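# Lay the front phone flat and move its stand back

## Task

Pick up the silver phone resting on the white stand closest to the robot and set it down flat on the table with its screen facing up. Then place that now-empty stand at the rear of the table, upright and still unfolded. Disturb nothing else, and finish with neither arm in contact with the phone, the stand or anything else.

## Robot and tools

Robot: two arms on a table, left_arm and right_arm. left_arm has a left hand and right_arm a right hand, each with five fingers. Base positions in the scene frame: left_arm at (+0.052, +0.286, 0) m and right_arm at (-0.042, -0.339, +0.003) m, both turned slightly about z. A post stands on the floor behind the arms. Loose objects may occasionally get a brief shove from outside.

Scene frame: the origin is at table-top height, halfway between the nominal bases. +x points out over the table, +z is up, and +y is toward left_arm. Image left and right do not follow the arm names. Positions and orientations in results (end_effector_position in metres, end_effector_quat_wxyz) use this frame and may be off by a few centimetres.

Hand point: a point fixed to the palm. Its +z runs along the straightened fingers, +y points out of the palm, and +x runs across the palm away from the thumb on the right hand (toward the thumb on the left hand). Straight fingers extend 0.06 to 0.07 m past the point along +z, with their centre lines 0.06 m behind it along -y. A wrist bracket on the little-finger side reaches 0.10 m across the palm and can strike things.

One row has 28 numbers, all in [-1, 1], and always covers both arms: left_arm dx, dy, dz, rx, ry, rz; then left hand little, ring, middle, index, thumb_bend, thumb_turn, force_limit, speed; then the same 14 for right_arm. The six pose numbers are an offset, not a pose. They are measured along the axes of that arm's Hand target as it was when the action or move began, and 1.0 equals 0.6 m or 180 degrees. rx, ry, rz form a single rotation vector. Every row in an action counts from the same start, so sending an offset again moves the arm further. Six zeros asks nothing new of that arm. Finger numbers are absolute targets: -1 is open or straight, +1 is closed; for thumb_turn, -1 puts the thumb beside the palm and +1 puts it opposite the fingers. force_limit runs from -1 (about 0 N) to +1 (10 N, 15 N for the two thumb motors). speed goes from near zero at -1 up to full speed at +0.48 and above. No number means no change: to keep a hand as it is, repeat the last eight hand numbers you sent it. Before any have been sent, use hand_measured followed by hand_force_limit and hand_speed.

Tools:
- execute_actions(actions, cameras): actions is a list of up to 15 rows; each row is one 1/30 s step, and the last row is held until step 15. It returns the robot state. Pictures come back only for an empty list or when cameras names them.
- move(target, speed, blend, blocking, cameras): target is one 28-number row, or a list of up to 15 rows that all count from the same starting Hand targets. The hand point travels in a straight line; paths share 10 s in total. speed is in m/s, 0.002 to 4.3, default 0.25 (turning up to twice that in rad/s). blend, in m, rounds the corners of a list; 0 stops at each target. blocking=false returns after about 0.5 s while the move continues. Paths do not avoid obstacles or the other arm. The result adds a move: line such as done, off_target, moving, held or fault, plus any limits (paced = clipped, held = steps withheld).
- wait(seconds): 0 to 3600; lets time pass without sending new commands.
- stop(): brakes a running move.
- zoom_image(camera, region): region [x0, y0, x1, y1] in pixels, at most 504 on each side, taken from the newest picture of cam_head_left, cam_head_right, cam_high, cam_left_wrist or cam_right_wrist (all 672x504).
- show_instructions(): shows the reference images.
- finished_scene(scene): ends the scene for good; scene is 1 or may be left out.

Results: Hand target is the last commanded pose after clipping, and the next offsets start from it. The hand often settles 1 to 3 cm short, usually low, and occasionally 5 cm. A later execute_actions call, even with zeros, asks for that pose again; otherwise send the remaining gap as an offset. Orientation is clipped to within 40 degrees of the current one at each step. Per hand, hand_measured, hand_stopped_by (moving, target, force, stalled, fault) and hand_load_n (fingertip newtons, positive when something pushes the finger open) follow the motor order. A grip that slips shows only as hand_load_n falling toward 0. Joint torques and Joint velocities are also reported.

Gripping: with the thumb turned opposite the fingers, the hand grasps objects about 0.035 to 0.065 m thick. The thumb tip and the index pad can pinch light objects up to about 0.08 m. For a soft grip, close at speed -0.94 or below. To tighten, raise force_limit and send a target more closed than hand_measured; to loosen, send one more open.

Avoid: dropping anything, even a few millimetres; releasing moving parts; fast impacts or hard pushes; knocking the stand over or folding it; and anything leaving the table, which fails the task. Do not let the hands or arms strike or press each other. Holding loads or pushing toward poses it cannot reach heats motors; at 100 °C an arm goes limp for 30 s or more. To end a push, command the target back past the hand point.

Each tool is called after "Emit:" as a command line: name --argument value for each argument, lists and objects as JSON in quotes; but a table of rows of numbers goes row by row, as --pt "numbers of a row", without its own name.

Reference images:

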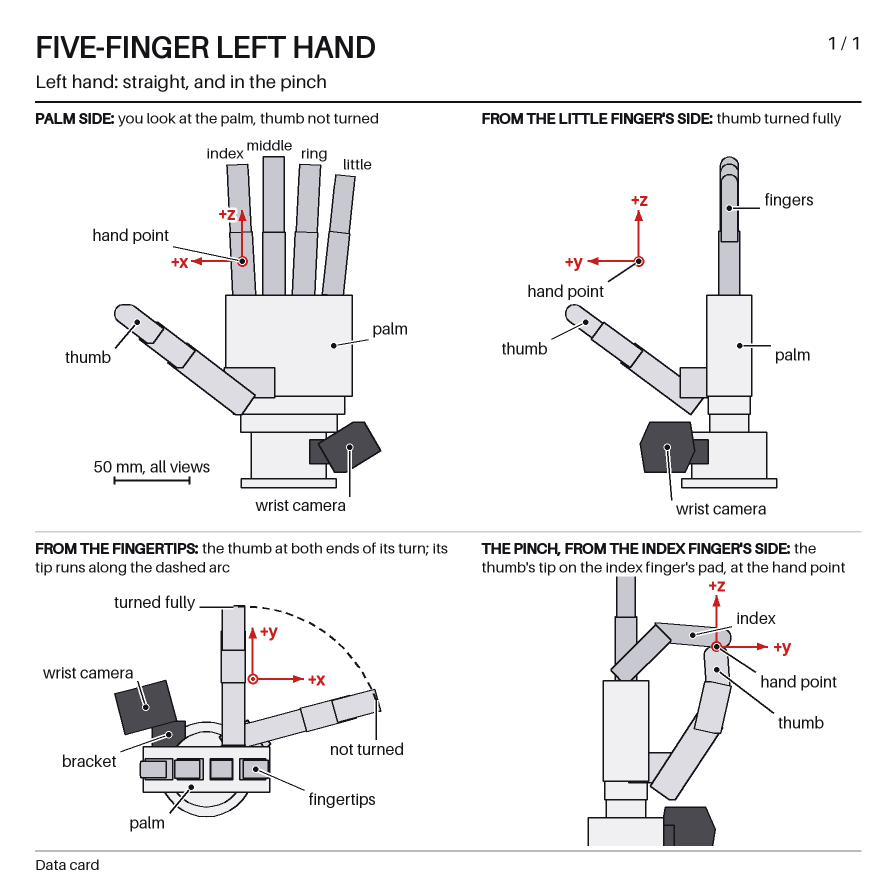

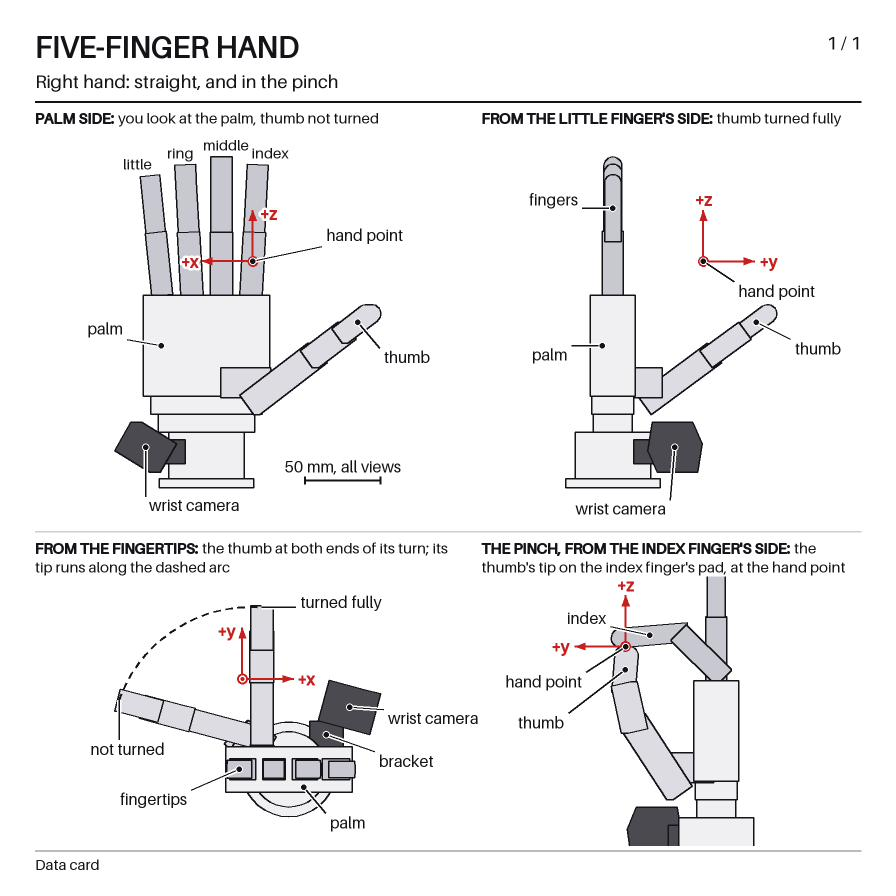

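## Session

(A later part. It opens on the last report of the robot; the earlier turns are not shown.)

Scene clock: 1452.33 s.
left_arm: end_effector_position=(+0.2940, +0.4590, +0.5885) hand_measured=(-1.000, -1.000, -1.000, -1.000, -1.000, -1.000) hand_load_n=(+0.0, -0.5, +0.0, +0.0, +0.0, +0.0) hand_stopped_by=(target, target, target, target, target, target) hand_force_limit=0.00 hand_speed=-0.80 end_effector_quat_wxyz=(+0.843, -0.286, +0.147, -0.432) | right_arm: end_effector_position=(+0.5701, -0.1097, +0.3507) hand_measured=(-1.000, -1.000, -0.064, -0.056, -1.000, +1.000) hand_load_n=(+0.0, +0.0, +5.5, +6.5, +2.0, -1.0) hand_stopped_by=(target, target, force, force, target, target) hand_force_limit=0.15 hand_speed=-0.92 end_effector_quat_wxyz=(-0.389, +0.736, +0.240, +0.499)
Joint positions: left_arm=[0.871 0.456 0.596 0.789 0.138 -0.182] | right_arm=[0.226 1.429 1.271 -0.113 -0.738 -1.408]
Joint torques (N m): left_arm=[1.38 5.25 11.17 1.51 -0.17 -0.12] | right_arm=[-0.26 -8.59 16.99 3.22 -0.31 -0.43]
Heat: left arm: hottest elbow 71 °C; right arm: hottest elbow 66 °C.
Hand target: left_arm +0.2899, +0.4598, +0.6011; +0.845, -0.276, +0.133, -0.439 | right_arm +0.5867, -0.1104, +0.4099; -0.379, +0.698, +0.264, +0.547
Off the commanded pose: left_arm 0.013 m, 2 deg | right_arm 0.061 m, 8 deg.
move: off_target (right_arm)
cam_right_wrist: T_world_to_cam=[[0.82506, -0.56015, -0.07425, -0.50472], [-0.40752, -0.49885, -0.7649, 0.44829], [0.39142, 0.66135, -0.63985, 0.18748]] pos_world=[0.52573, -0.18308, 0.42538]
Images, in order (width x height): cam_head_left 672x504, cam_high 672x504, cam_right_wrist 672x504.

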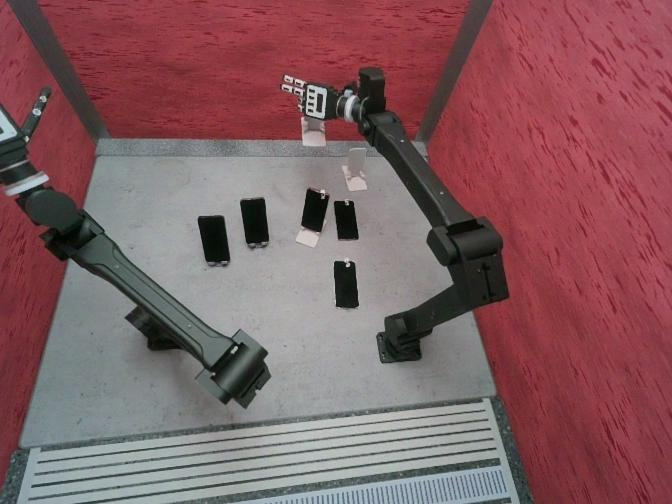

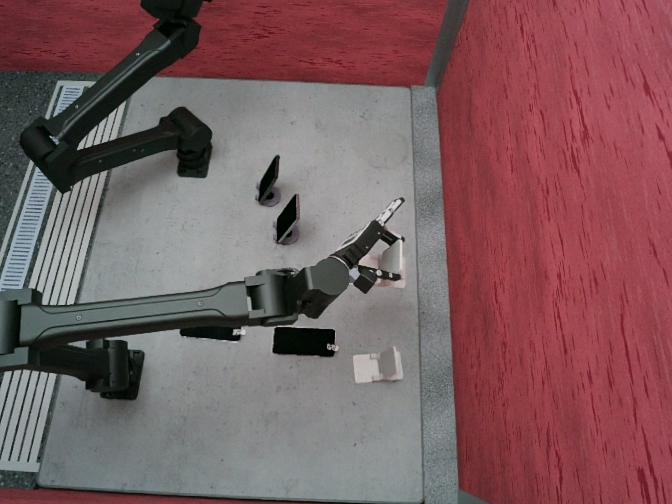

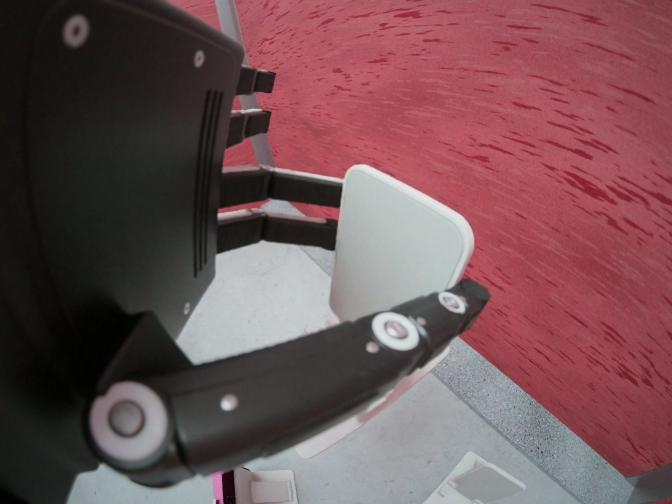

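Emit:
move --target '[0,0,0,0,0,0,-1,-1,-1,-1,-1,-1,0,-0.8,-0.3255,0.0698,0.0245,-0.002,-0.0015,-0.014,-1,-1,0.21,0.21,-1,1,0.15,-0.92]' --speed 0.1 --cameras '["cam_right_wrist","cam_high","cam_head_left"]'

Emit:
zoom_image --camera "cam_high" --region '[320, 190, 450, 320]'

Emit:
zoom_image --camera "cam_head_left" --region '[270, 70, 420, 220]'

Scene clock: 1488.80 s.
left_arm: end_effector_position=(+0.2940, +0.4590, +0.5885) hand_measured=(-1.000, -1.000, -1.000, -1.000, -1.000, -1.000) hand_load_n=(+0.0, +0.0, +0.0, +0.0, +0.0, +0.0) hand_stopped_by=(target, target, target, target, target, target) hand_force_limit=0.00 hand_speed=-0.80 end_effector_quat_wxyz=(+0.843, -0.286, +0.147, -0.432) | right_arm: end_effector_position=(+0.5658, -0.1121, +0.1825) hand_measured=(-1.000, -1.000, -0.064, -0.056, -1.000, +1.000) hand_load_n=(+0.0, +0.0, +5.5, +6.5, +2.0, -0.5) hand_stopped_by=(target, target, force, force, target, target) hand_force_limit=0.15 hand_speed=-0.92 end_effector_quat_wxyz=(-0.376, +0.719, +0.262, +0.523)
Joint positions: left_arm=[0.871 0.456 0.596 0.789 0.138 -0.182] | right_arm=[0.226 1.595 0.943 0.418 -0.738 -1.456]
Joint torques (N m): left_arm=[1.32 5.36 11.19 1.57 -0.17 -0.12] | right_arm=[0.03 -9.41 10.44 3.6 0.01 -0.45]
Heat: left arm: hottest elbow 71 °C; right arm: hottest elbow 66 °C.
Hand target: left_arm +0.2899, +0.4598, +0.6011; +0.845, -0.276, +0.133, -0.439 | right_arm +0.5766, -0.1134, +0.2099; -0.364, +0.695, +0.279, +0.554
Off the commanded pose: left_arm 0.013 m, 2 deg | right_arm 0.030 m, 5 deg.
move: off_target (right_arm)
cam_right_wrist: T_world_to_cam=[[0.83281, -0.55355, -0.00228, -0.53175], [-0.34528, -0.51623, -0.78377, 0.28292], [0.43268, 0.65351, -0.62105, 0.05539]] pos_world=[0.51656, -0.1845, 0.25493]
Images, in order (width x height): cam_head_left 672x504, cam_high 672x504, cam_right_wrist 672x504.

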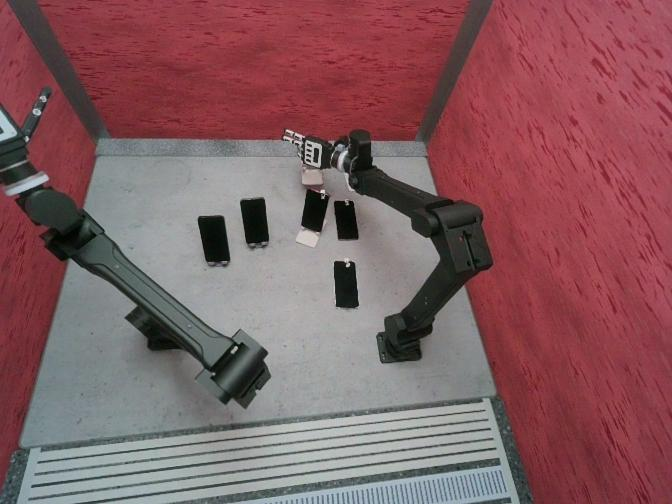

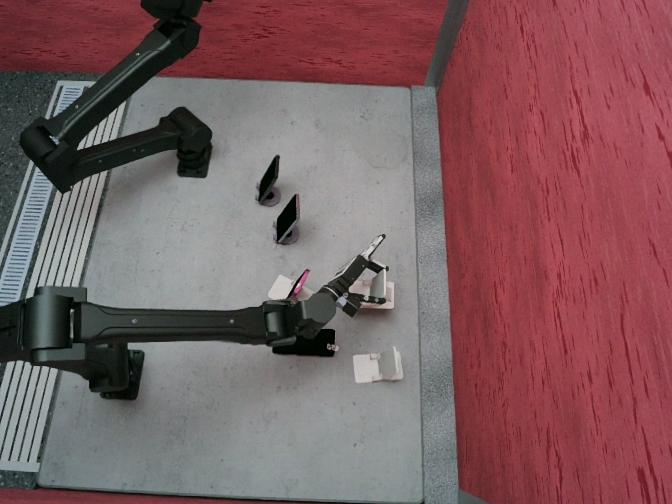

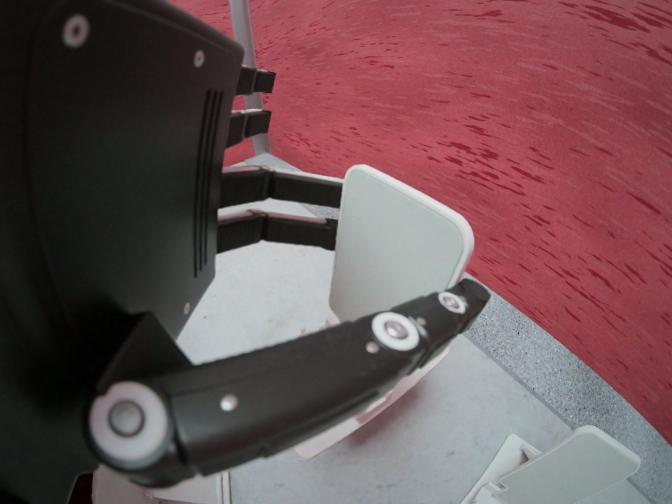

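Scaled by 3.877 from the camera's image (finer frame: 960x720).

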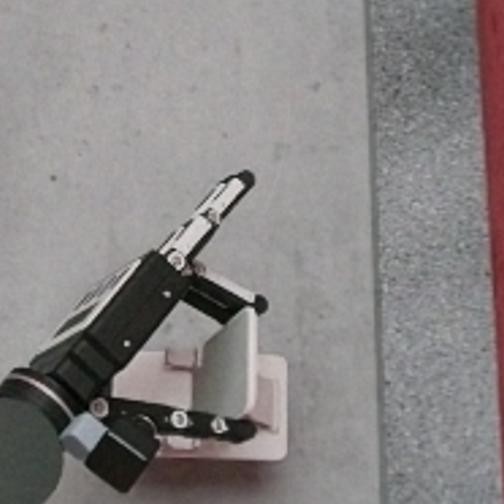

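Scaled by 3.360 from the camera's image (finer frame: 960x720).

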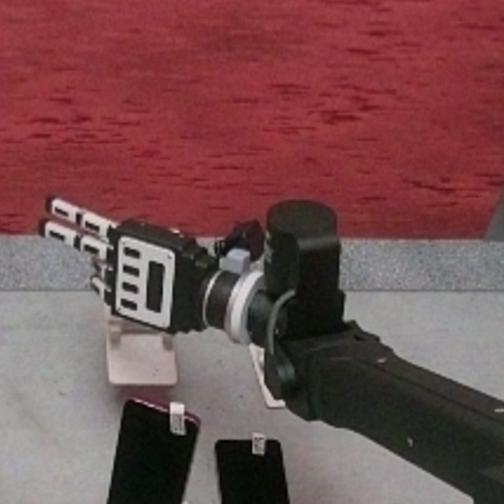

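Emit:
move --target '[0,0,0,0,0,0,-1,-1,-1,-1,-1,-1,0,-0.8,-0.0997,0.0118,0.0065,-0.0073,-0.0099,0.01,-1,-1,0.21,0.21,-1,1,0.15,-0.92]' --speed 0.06 --cameras '["cam_right_wrist","cam_high","cam_head_left"]'

Emit:
zoom_image --camera "cam_high" --region '[320, 190, 450, 320]'

Emit:
zoom_image --camera "cam_head_left" --region '[270, 100, 420, 250]'

Scene clock: 1512.50 s.
left_arm: end_effector_position=(+0.2940, +0.4590, +0.5885) hand_measured=(-1.000, -1.000, -1.000, -1.000, -1.000, -1.000) hand_load_n=(+0.0, +0.0, +0.0, +0.0, +0.0, +0.0) hand_stopped_by=(target, target, target, target, target, target) hand_force_limit=0.00 hand_speed=-0.80 end_effector_quat_wxyz=(+0.843, -0.286, +0.147, -0.432) | right_arm: end_effector_position=(+0.5612, -0.1186, +0.1265) hand_measured=(-1.000, -1.000, -0.064, -0.056, -1.000, +1.000) hand_load_n=(+0.0, +0.0, +5.5, +6.5, +2.5, -0.5) hand_stopped_by=(target, target, force, force, target, target) hand_force_limit=0.15 hand_speed=-0.92 end_effector_quat_wxyz=(-0.367, +0.735, +0.249, +0.513)
Joint positions: left_arm=[0.871 0.456 0.596 0.789 0.138 -0.182] | right_arm=[0.226 1.675 0.886 0.518 -0.709 -1.456]
Joint torques (N m): left_arm=[1.14 5.25 11.18 1.57 -0.17 -0.11] | right_arm=[0.85 -9.23 9.43 3.6 0.05 -0.39]
Heat: left arm: hottest elbow 71 °C; right arm: hottest elbow 61 °C.
Hand target: left_arm +0.2899, +0.4598, +0.6011; +0.845, -0.276, +0.133, -0.439 | right_arm +0.5706, -0.1134, +0.1498; -0.361, +0.712, +0.267, +0.541
Off the commanded pose: left_arm 0.013 m, 2 deg | right_arm 0.026 m, 5 deg.
move: off_target (right_arm)
cam_right_wrist: T_world_to_cam=[[0.81645, -0.57699, -0.02203, -0.52279], [-0.38639, -0.5176, -0.76341, 0.2545], [0.42908, 0.6318, -0.64554, 0.02939]] pos_world=[0.51256, -0.18849, 0.20174]
Images, in order (width x height): cam_head_left 672x504, cam_high 672x504, cam_right_wrist 672x504.

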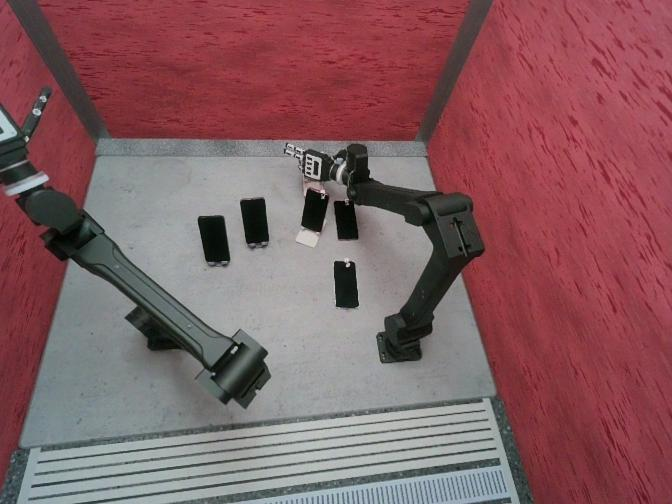

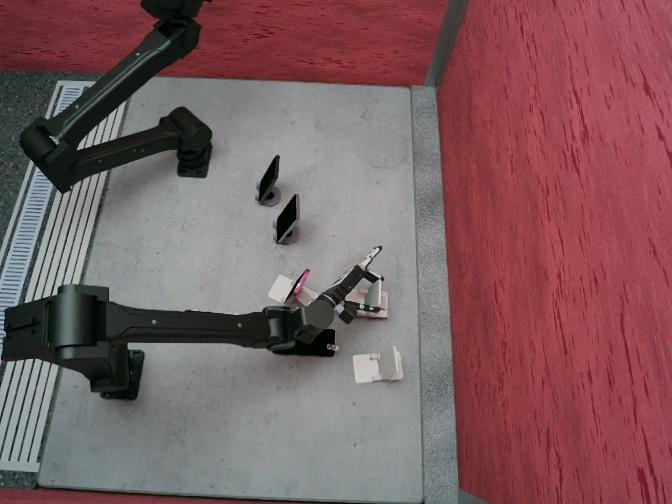

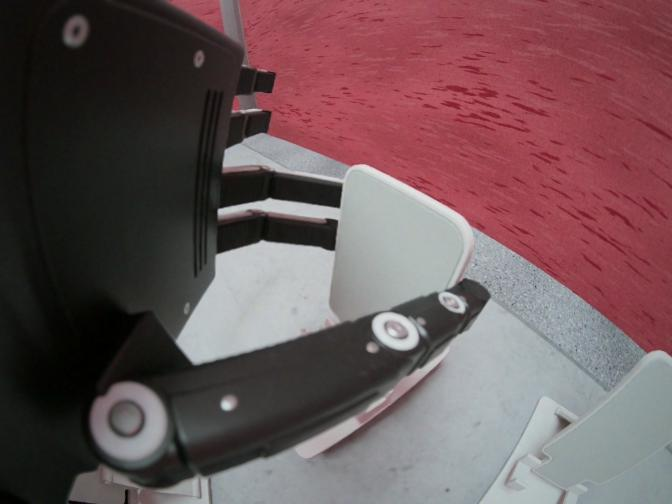

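Scaled by 3.877 from the camera's image (finer frame: 960x720).

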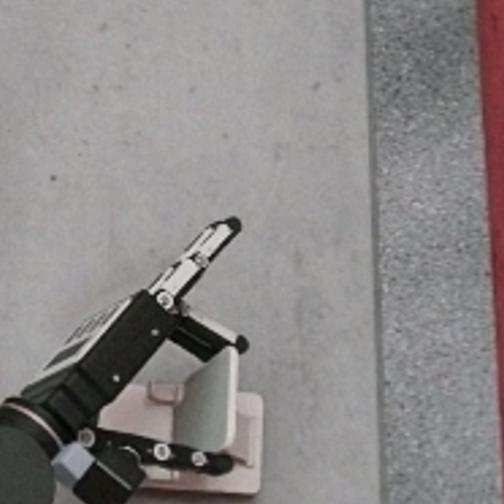

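Scaled by 3.360 from the camera's image (finer frame: 960x720).

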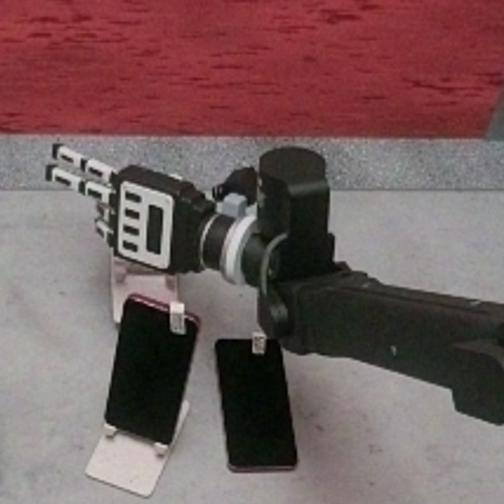

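Emit:
move --target '[0,0,0,0,0,0,-1,-1,-1,-1,-1,-1,0,-0.8,-0.0127,0.0378,0.028,0,0,0,-1,-1,0.21,0.21,-1,1,0.15,-0.92]' --speed 0.05 --cameras '["cam_right_wrist","cam_high"]'

Emit:
zoom_image --camera "cam_high" --region '[320, 230, 430, 340]'

Emit:
zoom_image --camera "cam_right_wrist" --region '[240, 220, 540, 500]'

Scene clock: 1541.90 s.
left_arm: end_effector_position=(+0.2940, +0.4590, +0.5885) hand_measured=(-1.000, -1.000, -1.000, -1.000, -1.000, -1.000) hand_load_n=(+0.0, +0.0, +0.0, +0.0, +0.0, -0.5) hand_stopped_by=(target, target, target, target, target, target) hand_force_limit=0.00 hand_speed=-0.80 end_effector_quat_wxyz=(+0.843, -0.286, +0.147, -0.432) | right_arm: end_effector_position=(+0.5707, -0.1145, +0.1039) hand_measured=(-1.000, -1.000, -0.064, -0.056, -1.000, +1.000) hand_load_n=(+0.0, +0.0, +5.5, +6.5, +2.0, -2.0) hand_stopped_by=(target, target, force, force, target, target) hand_force_limit=0.15 hand_speed=-0.92 end_effector_quat_wxyz=(-0.369, +0.737, +0.252, +0.507)
Joint positions: left_arm=[0.871 0.456 0.596 0.789 0.138 -0.182] | right_arm=[0.227 1.741 0.909 0.544 -0.715 -1.463]
Joint torques (N m): left_arm=[1.26 5.3 11.17 1.54 -0.18 -0.12] | right_arm=[-0.15 -9 12.31 3.22 -0.17 -0.36]
Heat: left arm: hottest elbow 71 °C; right arm: hottest elbow 57 °C.
Hand target: left_arm +0.2899, +0.4598, +0.6011; +0.845, -0.276, +0.133, -0.439 | right_arm +0.5957, -0.1134, +0.1348; -0.361, +0.712, +0.267, +0.541
Off the commanded pose: left_arm 0.013 m, 2 deg | right_arm 0.040 m, 5 deg.
move: off_target (right_arm)
cam_right_wrist: T_world_to_cam=[[0.82134, -0.5698, -0.02717, -0.5301], [-0.38988, -0.52595, -0.75589, 0.24319], [0.41641, 0.63143, -0.65414, 0.01624]] pos_world=[0.52345, -0.1844, 0.18005]
Images, in order (width x height): cam_high 672x504, cam_right_wrist 672x504.

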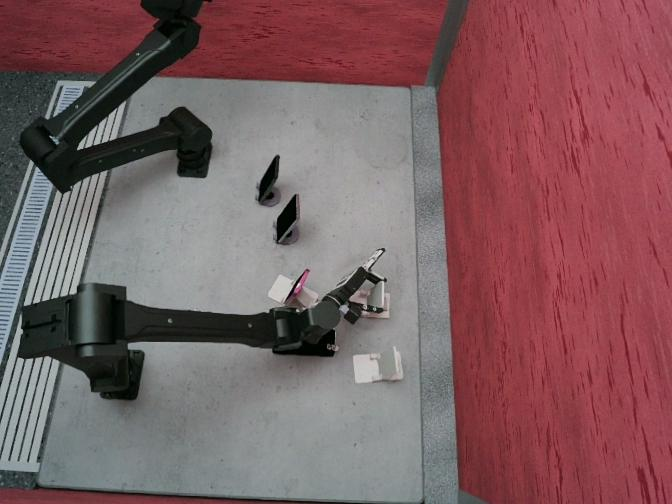

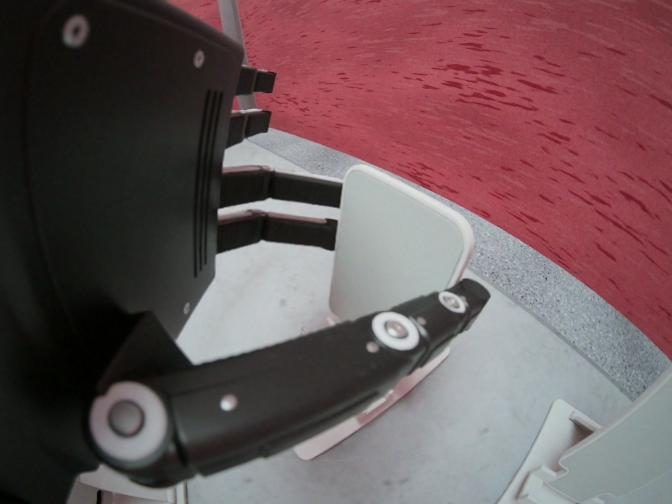

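Scaled by 4.582 from the camera's image (finer frame: 960x720).

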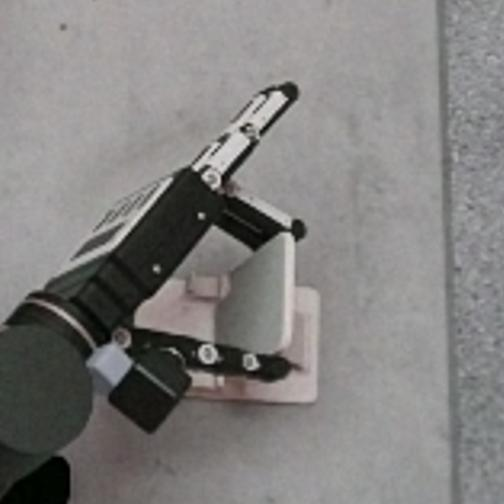

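Scaled by 1.680 from the camera's image (finer frame: 960x720).

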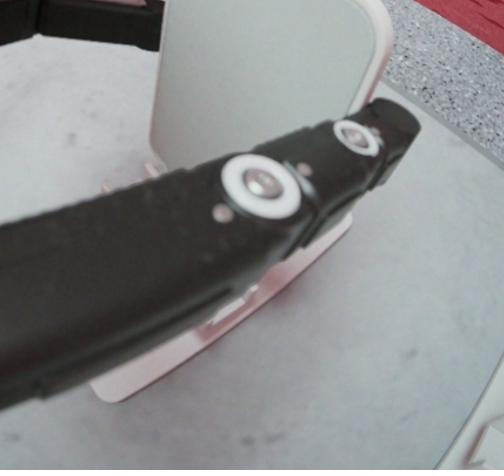

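Emit:
move --target '[0,0,0,0,0,0,-1,-1,-1,-1,-1,-1,0,-0.8,0.0562,-0.0131,-0.0091,0,0,0,-1,-1,0.21,0.21,-1,1,0.15,-0.92]' --speed 0.05 --cameras '["cam_right_wrist","cam_high"]'

Emit:
zoom_image --camera "cam_high" --region '[320, 230, 430, 340]'

Scene clock: 1556.63 s.
left_arm: end_effector_position=(+0.2940, +0.4590, +0.5885) hand_measured=(-1.000, -1.000, -1.000, -1.000, -1.000, -1.000) hand_load_n=(+0.0, +0.0, -0.5, +0.0, +0.0, +0.0) hand_stopped_by=(target, target, target, target, target, target) hand_force_limit=0.00 hand_speed=-0.80 end_effector_quat_wxyz=(+0.843, -0.286, +0.147, -0.432) | right_arm: end_effector_position=(+0.5731, -0.1140, +0.1191) hand_measured=(-1.000, -1.000, -0.064, -0.056, -1.000, +1.000) hand_load_n=(+0.0, +0.0, +5.5, +6.5, +2.0, -0.5) hand_stopped_by=(target, target, force, force, target, target) hand_force_limit=0.15 hand_speed=-0.92 end_effector_quat_wxyz=(-0.369, +0.740, +0.251, +0.504)
Joint positions: left_arm=[0.871 0.456 0.596 0.789 0.138 -0.182] | right_arm=[0.227 1.712 0.931 0.485 -0.715 -1.463]
Joint torques (N m): left_arm=[1.26 5.25 11.17 1.55 -0.18 -0.13] | right_arm=[0.03 -11.69 13.14 1.63 -0.16 -0.36]
Heat: left arm: hottest elbow 71 °C; right arm: hottest elbow 57 °C.
Hand target: left_arm +0.2899, +0.4598, +0.6011; +0.845, -0.276, +0.133, -0.439 | right_arm +0.5957, -0.1134, +0.1699; -0.361, +0.712, +0.267, +0.541
Off the commanded pose: left_arm 0.013 m, 2 deg | right_arm 0.056 m, 6 deg.
move: off_target (right_arm)
cam_right_wrist: T_world_to_cam=[[0.8211, -0.56987, -0.03232, -0.53062], [-0.39552, -0.52723, -0.75206, 0.25858], [0.41154, 0.6303, -0.6583, 0.028]] pos_world=[0.52644, -0.1837, 0.19575]
Images, in order (width x height): cam_high 672x504, cam_right_wrist 672x504.

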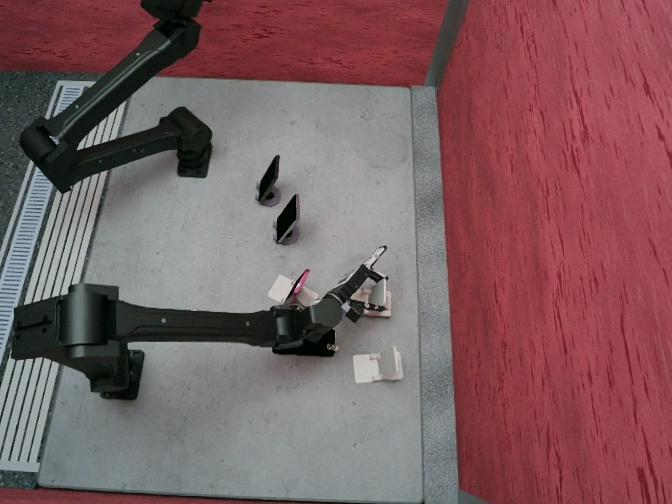

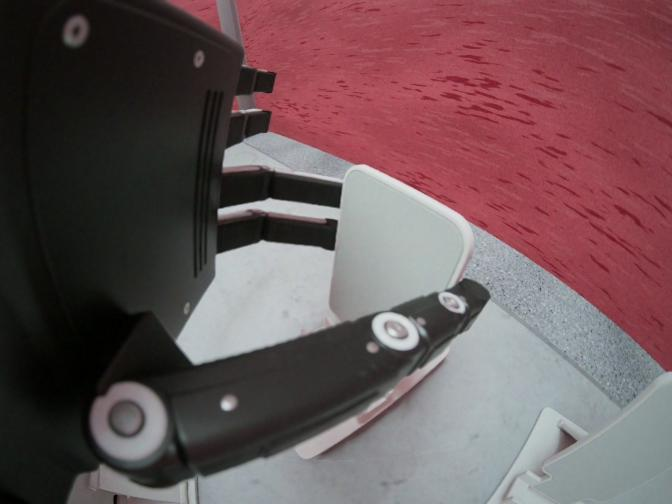

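Scaled by 4.582 from the camera's image (finer frame: 960x720).

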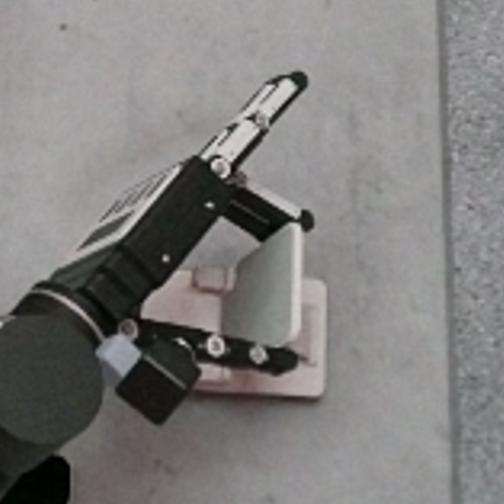

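Emit:
move --target '[0,0,0,0,0,0,-1,-1,-1,-1,-1,-1,0,-0.8,-0.0302,0.0377,0.0277,0,0,0,-1,-1,0.21,0.21,-1,1,0.15,-0.92]' --speed 0.05 --cameras '["cam_right_wrist","cam_high"]'

Emit:
zoom_image --camera "cam_high" --region '[320, 230, 430, 340]'

Scene clock: 1573.60 s.
left_arm: end_effector_position=(+0.2940, +0.4590, +0.5885) hand_measured=(-1.000, -1.000, -1.000, -1.000, -1.000, -1.000) hand_load_n=(+0.0, +0.0, +0.0, +0.0, +0.0, +0.0) hand_stopped_by=(target, target, target, target, target, target) hand_force_limit=0.00 hand_speed=-0.80 end_effector_quat_wxyz=(+0.843, -0.286, +0.147, -0.432) | right_arm: end_effector_position=(+0.5878, -0.1082, +0.1049) hand_measured=(-1.000, -1.000, -0.064, -0.056, -1.000, +1.000) hand_load_n=(+0.0, +0.0, +5.5, +6.5, +2.5, -0.5) hand_stopped_by=(target, target, force, force, target, target) hand_force_limit=0.15 hand_speed=-0.92 end_effector_quat_wxyz=(-0.372, +0.741, +0.253, +0.499)
Joint positions: left_arm=[0.871 0.456 0.596 0.789 0.138 -0.182] | right_arm=[0.229 1.771 0.975 0.49 -0.723 -1.465]
Joint torques (N m): left_arm=[1.38 5.36 11.19 1.55 -0.18 -0.12] | right_arm=[-0.38 -10.11 12.97 3.36 -0.21 -0.36]
Heat: left arm: hottest elbow 71 °C; right arm: hottest elbow 57 °C.
Hand target: left_arm +0.2899, +0.4598, +0.6011; +0.845, -0.276, +0.133, -0.439 | right_arm +0.6178, -0.1134, +0.1448; -0.361, +0.712, +0.267, +0.541
Off the commanded pose: left_arm 0.013 m, 2 deg | right_arm 0.050 m, 6 deg.
move: off_target (right_arm)
cam_right_wrist: T_world_to_cam=[[0.82599, -0.56228, -0.03977, -0.54114], [-0.39792, -0.53166, -0.74766, 0.25721], [0.39925, 0.63338, -0.66289, 0.01701]] pos_world=[0.54253, -0.1783, 0.18206]
Images, in order (width x height): cam_high 672x504, cam_right_wrist 672x504.

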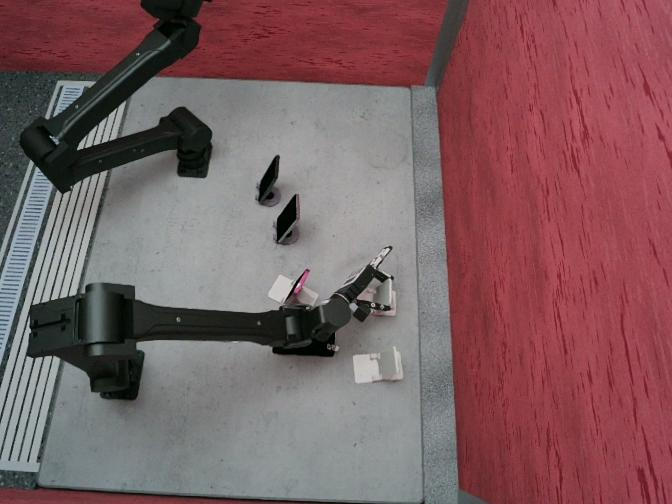

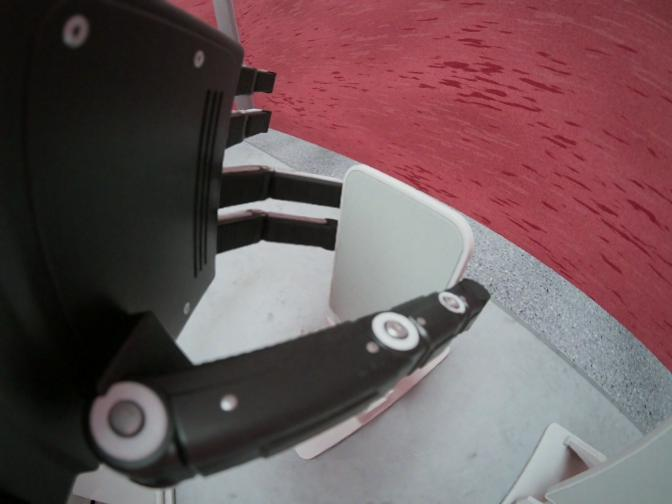

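Scaled by 4.582 from the camera's image (finer frame: 960x720).

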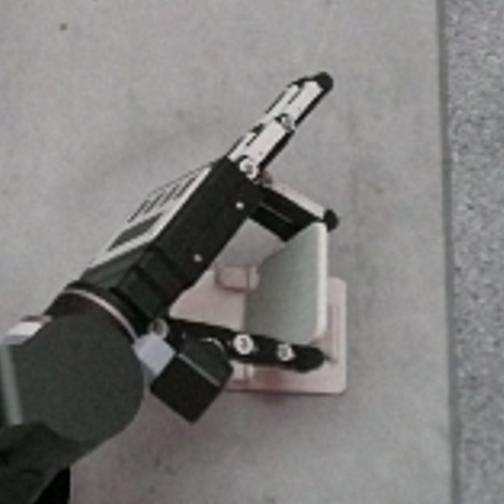

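Emit:
move --target '[0,0,0,0,0,0,-1,-1,-1,-1,-1,-1,0,-0.8,-0.0096,0.0023,0.0016,0,0,0,-1,-1,0.21,0.21,-1,1,0.15,-0.92]' --speed 0.03 --cameras '["cam_high"]'

Emit:
zoom_image --camera "cam_high" --region '[320, 230, 430, 340]'

Scene clock: 1585.20 s.
left_arm: end_effector_position=(+0.2940, +0.4590, +0.5885) hand_measured=(-1.000, -1.000, -1.000, -1.000, -1.000, -1.000) hand_load_n=(+0.0, +0.0, +0.0, +0.0, +0.0, +0.0) hand_stopped_by=(target, target, target, target, target, target) hand_force_limit=0.00 hand_speed=-0.80 end_effector_quat_wxyz=(+0.843, -0.286, +0.147, -0.432) | right_arm: end_effector_position=(+0.5891, -0.1079, +0.1041) hand_measured=(-1.000, -1.000, -0.064, -0.056, -1.000, +1.000) hand_load_n=(+0.0, +0.0, +5.5, +6.5, +2.5, -1.5) hand_stopped_by=(target, target, force, force, target, target) hand_force_limit=0.15 hand_speed=-0.92 end_effector_quat_wxyz=(-0.372, +0.739, +0.254, +0.502)
Joint positions: left_arm=[0.871 0.456 0.596 0.789 0.138 -0.182] | right_arm=[0.229 1.777 0.975 0.504 -0.723 -1.465]
Joint torques (N m): left_arm=[1.2 5.36 11.19 1.54 -0.18 -0.13] | right_arm=[-0.38 -9.7 12.66 3.38 -0.19 -0.36]
Heat: left arm: hottest elbow 71 °C; right arm: hottest elbow 57 °C.
Hand target: left_arm +0.2899, +0.4598, +0.6011; +0.845, -0.276, +0.133, -0.439 | right_arm +0.6178, -0.1134, +0.1388; -0.361, +0.712, +0.267, +0.541
Off the commanded pose: left_arm 0.013 m, 2 deg | right_arm 0.045 m, 6 deg.
move: off_target (right_arm)

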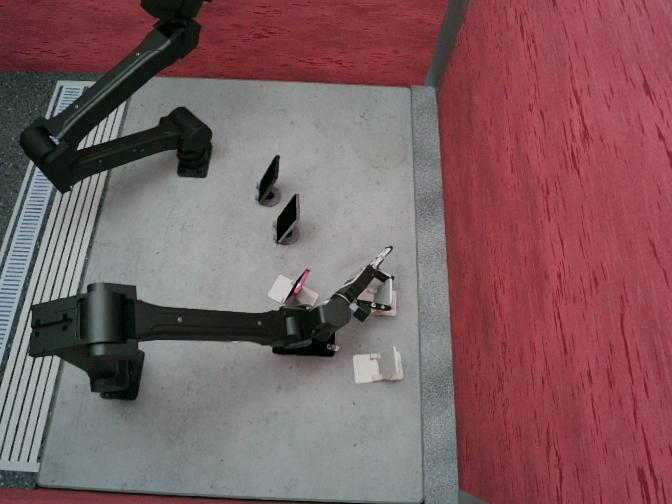

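Scaled by 4.582 from the camera's image (finer frame: 960x720).

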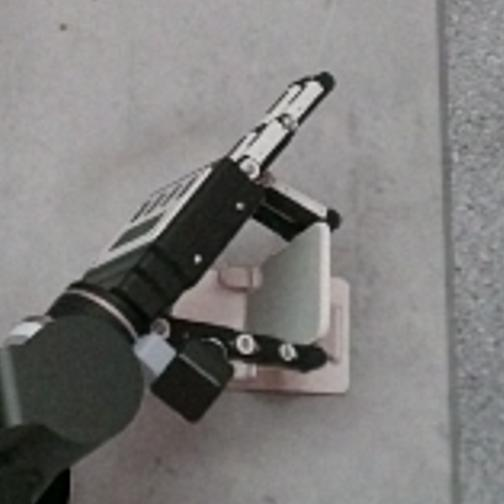

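Emit:
move --target '[0,0,0,0,0,0,-1,-1,-1,-1,-1,-1,0,-0.8,-0.0128,0.0015,0.001,0,0,0,-1,-1,0.21,0.21,-1,1,0.15,-0.92]' --speed 0.03 --cameras '["cam_high","cam_right_wrist"]'

Emit:
zoom_image --camera "cam_right_wrist" --region '[240, 220, 540, 500]'

Scene clock: 1597.47 s.
left_arm: end_effector_position=(+0.2940, +0.4590, +0.5885) hand_measured=(-1.000, -1.000, -1.000, -1.000, -1.000, -1.000) hand_load_n=(+0.0, +0.0, +0.0, +0.0, +0.0, +0.0) hand_stopped_by=(target, target, target, target, target, target) hand_force_limit=0.00 hand_speed=-0.80 end_effector_quat_wxyz=(+0.843, -0.286, +0.147, -0.432) | right_arm: end_effector_position=(+0.5915, -0.1074, +0.1040) hand_measured=(-1.000, -1.000, -0.064, -0.056, -1.000, +1.000) hand_load_n=(+0.0, +0.0, +5.5, +6.5, +2.0, -2.0) hand_stopped_by=(target, target, force, force, target, target) hand_force_limit=0.15 hand_speed=-0.92 end_effector_quat_wxyz=(-0.371, +0.734, +0.256, +0.508)
Joint positions: left_arm=[0.871 0.456 0.596 0.789 0.138 -0.182] | right_arm=[0.229 1.787 0.975 0.528 -0.723 -1.465]
Joint torques (N m): left_arm=[1.2 5.3 11.17 1.58 -0.18 -0.12] | right_arm=[-0.26 -9.47 12.01 3.26 -0.18 -0.36]
Heat: left arm: hottest elbow 71 °C; right arm: hottest elbow 57 °C.
Hand target: left_arm +0.2899, +0.4598, +0.6011; +0.845, -0.276, +0.133, -0.439 | right_arm +0.6168, -0.1134, +0.1311; -0.361, +0.712, +0.267, +0.541
Off the commanded pose: left_arm 0.013 m, 2 deg | right_arm 0.038 m, 5 deg.
move: off_target (right_arm)
cam_right_wrist: T_world_to_cam=[[0.8267, -0.56213, -0.02412, -0.54578], [-0.38105, -0.52781, -0.75909, 0.2501], [0.41398, 0.63673, -0.65054, 0.00471]] pos_world=[0.54454, -0.1778, 0.17974]

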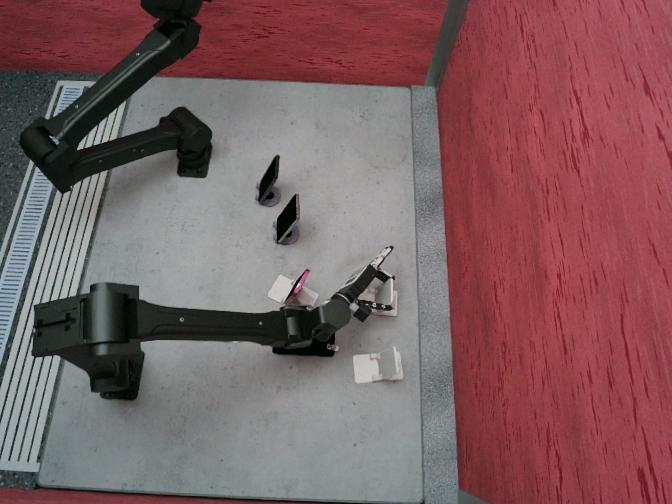

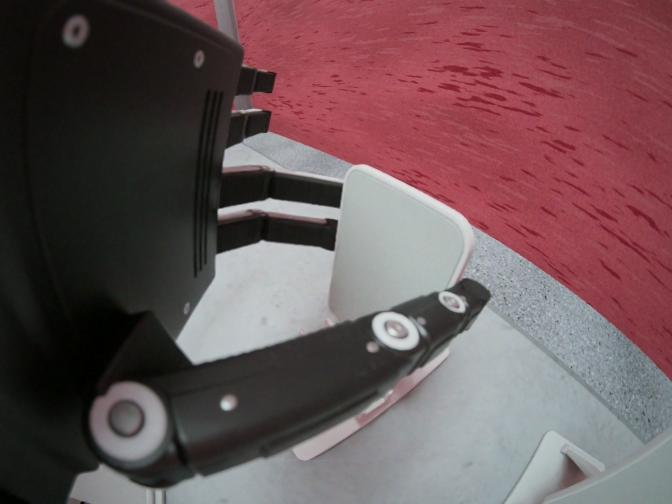

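Scaled by 1.680 from the camera's image (finer frame: 960x720).

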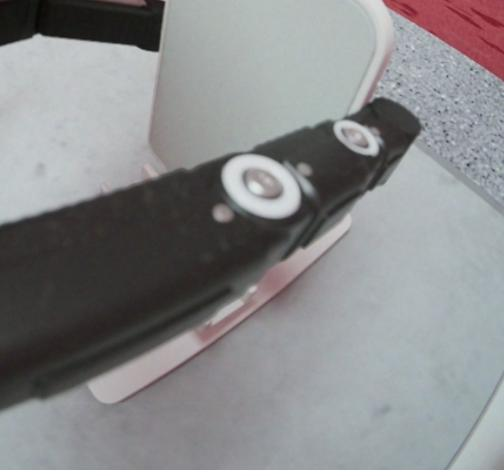

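Emit:
execute_actions --actions '[[[0,0,0,0,0,0,-1,-1,-1,-1,-1,-1,0,-0.8,0,0,0,0,0,0,-1,-1,-0.4,-0.4,-1,1,0.15,-0.95]]]'

Emit:
wait --seconds 2 --cameras '["cam_high","cam_right_wrist"]'

Emit:
zoom_image --camera "cam_right_wrist" --region '[200, 120, 540, 460]'

Emit:
zoom_image --camera "cam_high" --region '[320, 230, 430, 340]'

Scene clock: 1618.93 s.
left_arm: end_effector_position=(+0.2940, +0.4590, +0.5885) hand_measured=(-1.000, -1.000, -1.000, -1.000, -1.000, -1.000) hand_load_n=(+0.0, +0.0, +0.0, +0.0, +0.0, +0.0) hand_stopped_by=(target, target, target, target, target, target) hand_force_limit=0.00 hand_speed=-0.80 end_effector_quat_wxyz=(+0.843, -0.286, +0.147, -0.432) | right_arm: end_effector_position=(+0.5913, -0.1075, +0.0991) hand_measured=(-1.000, -1.000, -0.400, -0.400, -1.000, +1.000) hand_load_n=(+0.5, +0.0, +0.0, +0.0, +0.0, +0.0) hand_stopped_by=(target, target, target, target, target, target) hand_force_limit=0.15 hand_speed=-0.95 end_effector_quat_wxyz=(-0.371, +0.736, +0.255, +0.505)
Joint positions: left_arm=[0.871 0.456 0.596 0.789 0.138 -0.182] | right_arm=[0.229 1.794 0.975 0.528 -0.723 -1.466]
Joint torques (N m): left_arm=[1.2 5.36 11.19 1.54 -0.18 -0.11] | right_arm=[-0.32 -10.05 11.96 3.23 -0.18 -0.34]
Heat: left arm: hottest elbow 71 °C; right arm: hottest elbow 56 °C.
Hand target: left_arm +0.2899, +0.4598, +0.6011; +0.845, -0.276, +0.133, -0.439 | right_arm +0.6168, -0.1134, +0.1311; -0.361, +0.712, +0.267, +0.541
Off the commanded pose: left_arm 0.013 m, 2 deg | right_arm 0.041 m, 5 deg.
Step readings (end_effector_position of left_arm | right_arm):
0: (+0.2940, +0.4590, +0.5885) | (+0.5915, -0.1074, +0.1040)
1: (+0.2940, +0.4590, +0.5885) | (+0.5915, -0.1074, +0.1040)
2: (+0.2940, +0.4590, +0.5885) | (+0.5915, -0.1074, +0.1040)
4: (+0.2940, +0.4590, +0.5885) | (+0.5916, -0.1074, +0.1041)
8: (+0.2940, +0.4590, +0.5885) | (+0.5915, -0.1074, +0.1031)
15: (+0.2940, +0.4590, +0.5885) | (+0.5913, -0.1075, +0.0991)

Scene clock: 1620.93 s.
left_arm: end_effector_position=(+0.2940, +0.4590, +0.5885) hand_measured=(-1.000, -1.000, -1.000, -1.000, -1.000, -1.000) hand_load_n=(+0.0, +0.0, +0.0, +0.0, +0.0, +0.0) hand_stopped_by=(target, target, target, target, target, target) hand_force_limit=0.00 hand_speed=-0.80 end_effector_quat_wxyz=(+0.843, -0.286, +0.147, -0.432) | right_arm: end_effector_position=(+0.5913, -0.1075, +0.0991) hand_measured=(-1.000, -1.000, -0.400, -0.400, -1.000, +1.000) hand_load_n=(+0.0, +0.0, +0.0, +0.0, +0.0, +0.0) hand_stopped_by=(target, target, target, target, target, target) hand_force_limit=0.15 hand_speed=-0.95 end_effector_quat_wxyz=(-0.371, +0.736, +0.255, +0.505)
Joint positions: left_arm=[0.871 0.456 0.596 0.789 0.138 -0.182] | right_arm=[0.229 1.794 0.975 0.528 -0.723 -1.466]
Joint torques (N m): left_arm=[1.26 5.25 11.18 1.54 -0.17 -0.13] | right_arm=[-0.26 -10.05 11.92 3.25 -0.18 -0.34]
Heat: left arm: hottest elbow 71 °C; right arm: hottest elbow 56 °C.
Hand target: left_arm +0.2899, +0.4598, +0.6011; +0.845, -0.276, +0.133, -0.439 | right_arm +0.6168, -0.1134, +0.1311; -0.361, +0.712, +0.267, +0.541
Off the commanded pose: left_arm 0.013 m, 2 deg | right_arm 0.041 m, 5 deg.
wait: 2.00 s; at rest by 0.17 s
cam_right_wrist: T_world_to_cam=[[0.82671, -0.56193, -0.02787, -0.5454], [-0.3856, -0.52983, -0.75538, 0.24839], [0.4097, 0.63523, -0.6547, 0.00446]] pos_world=[0.54484, -0.1777, 0.17535]

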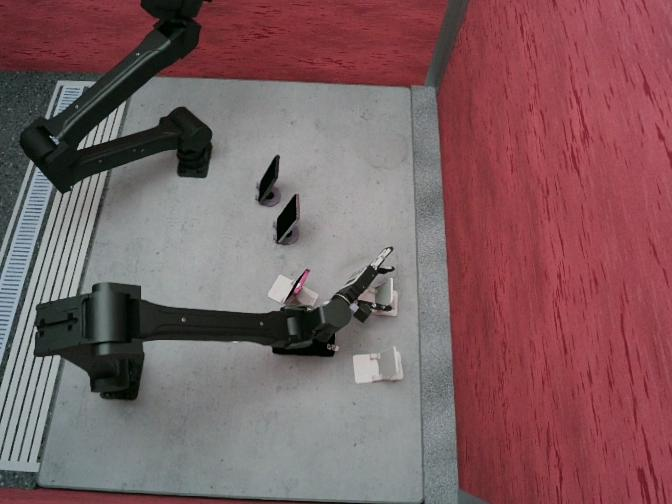

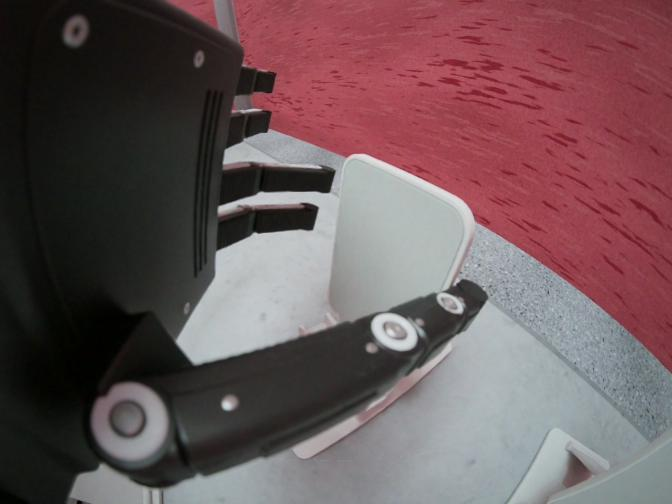

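Scaled by 1.482 from the camera's image (finer frame: 960x720).

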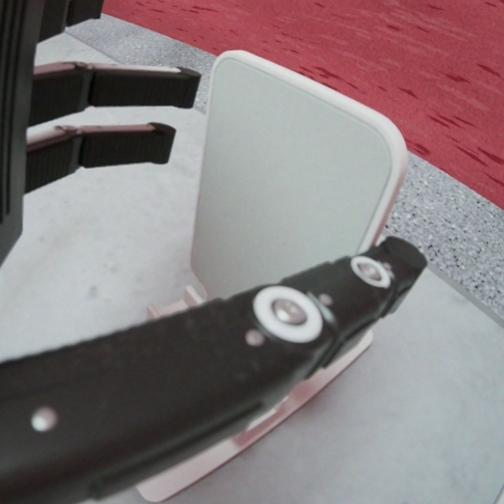

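Scaled by 4.582 from the camera's image (finer frame: 960x720).

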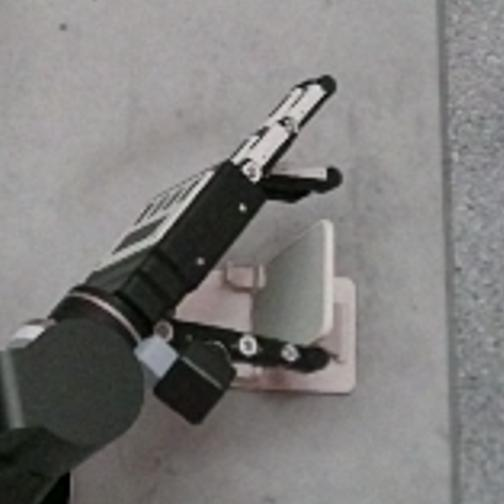

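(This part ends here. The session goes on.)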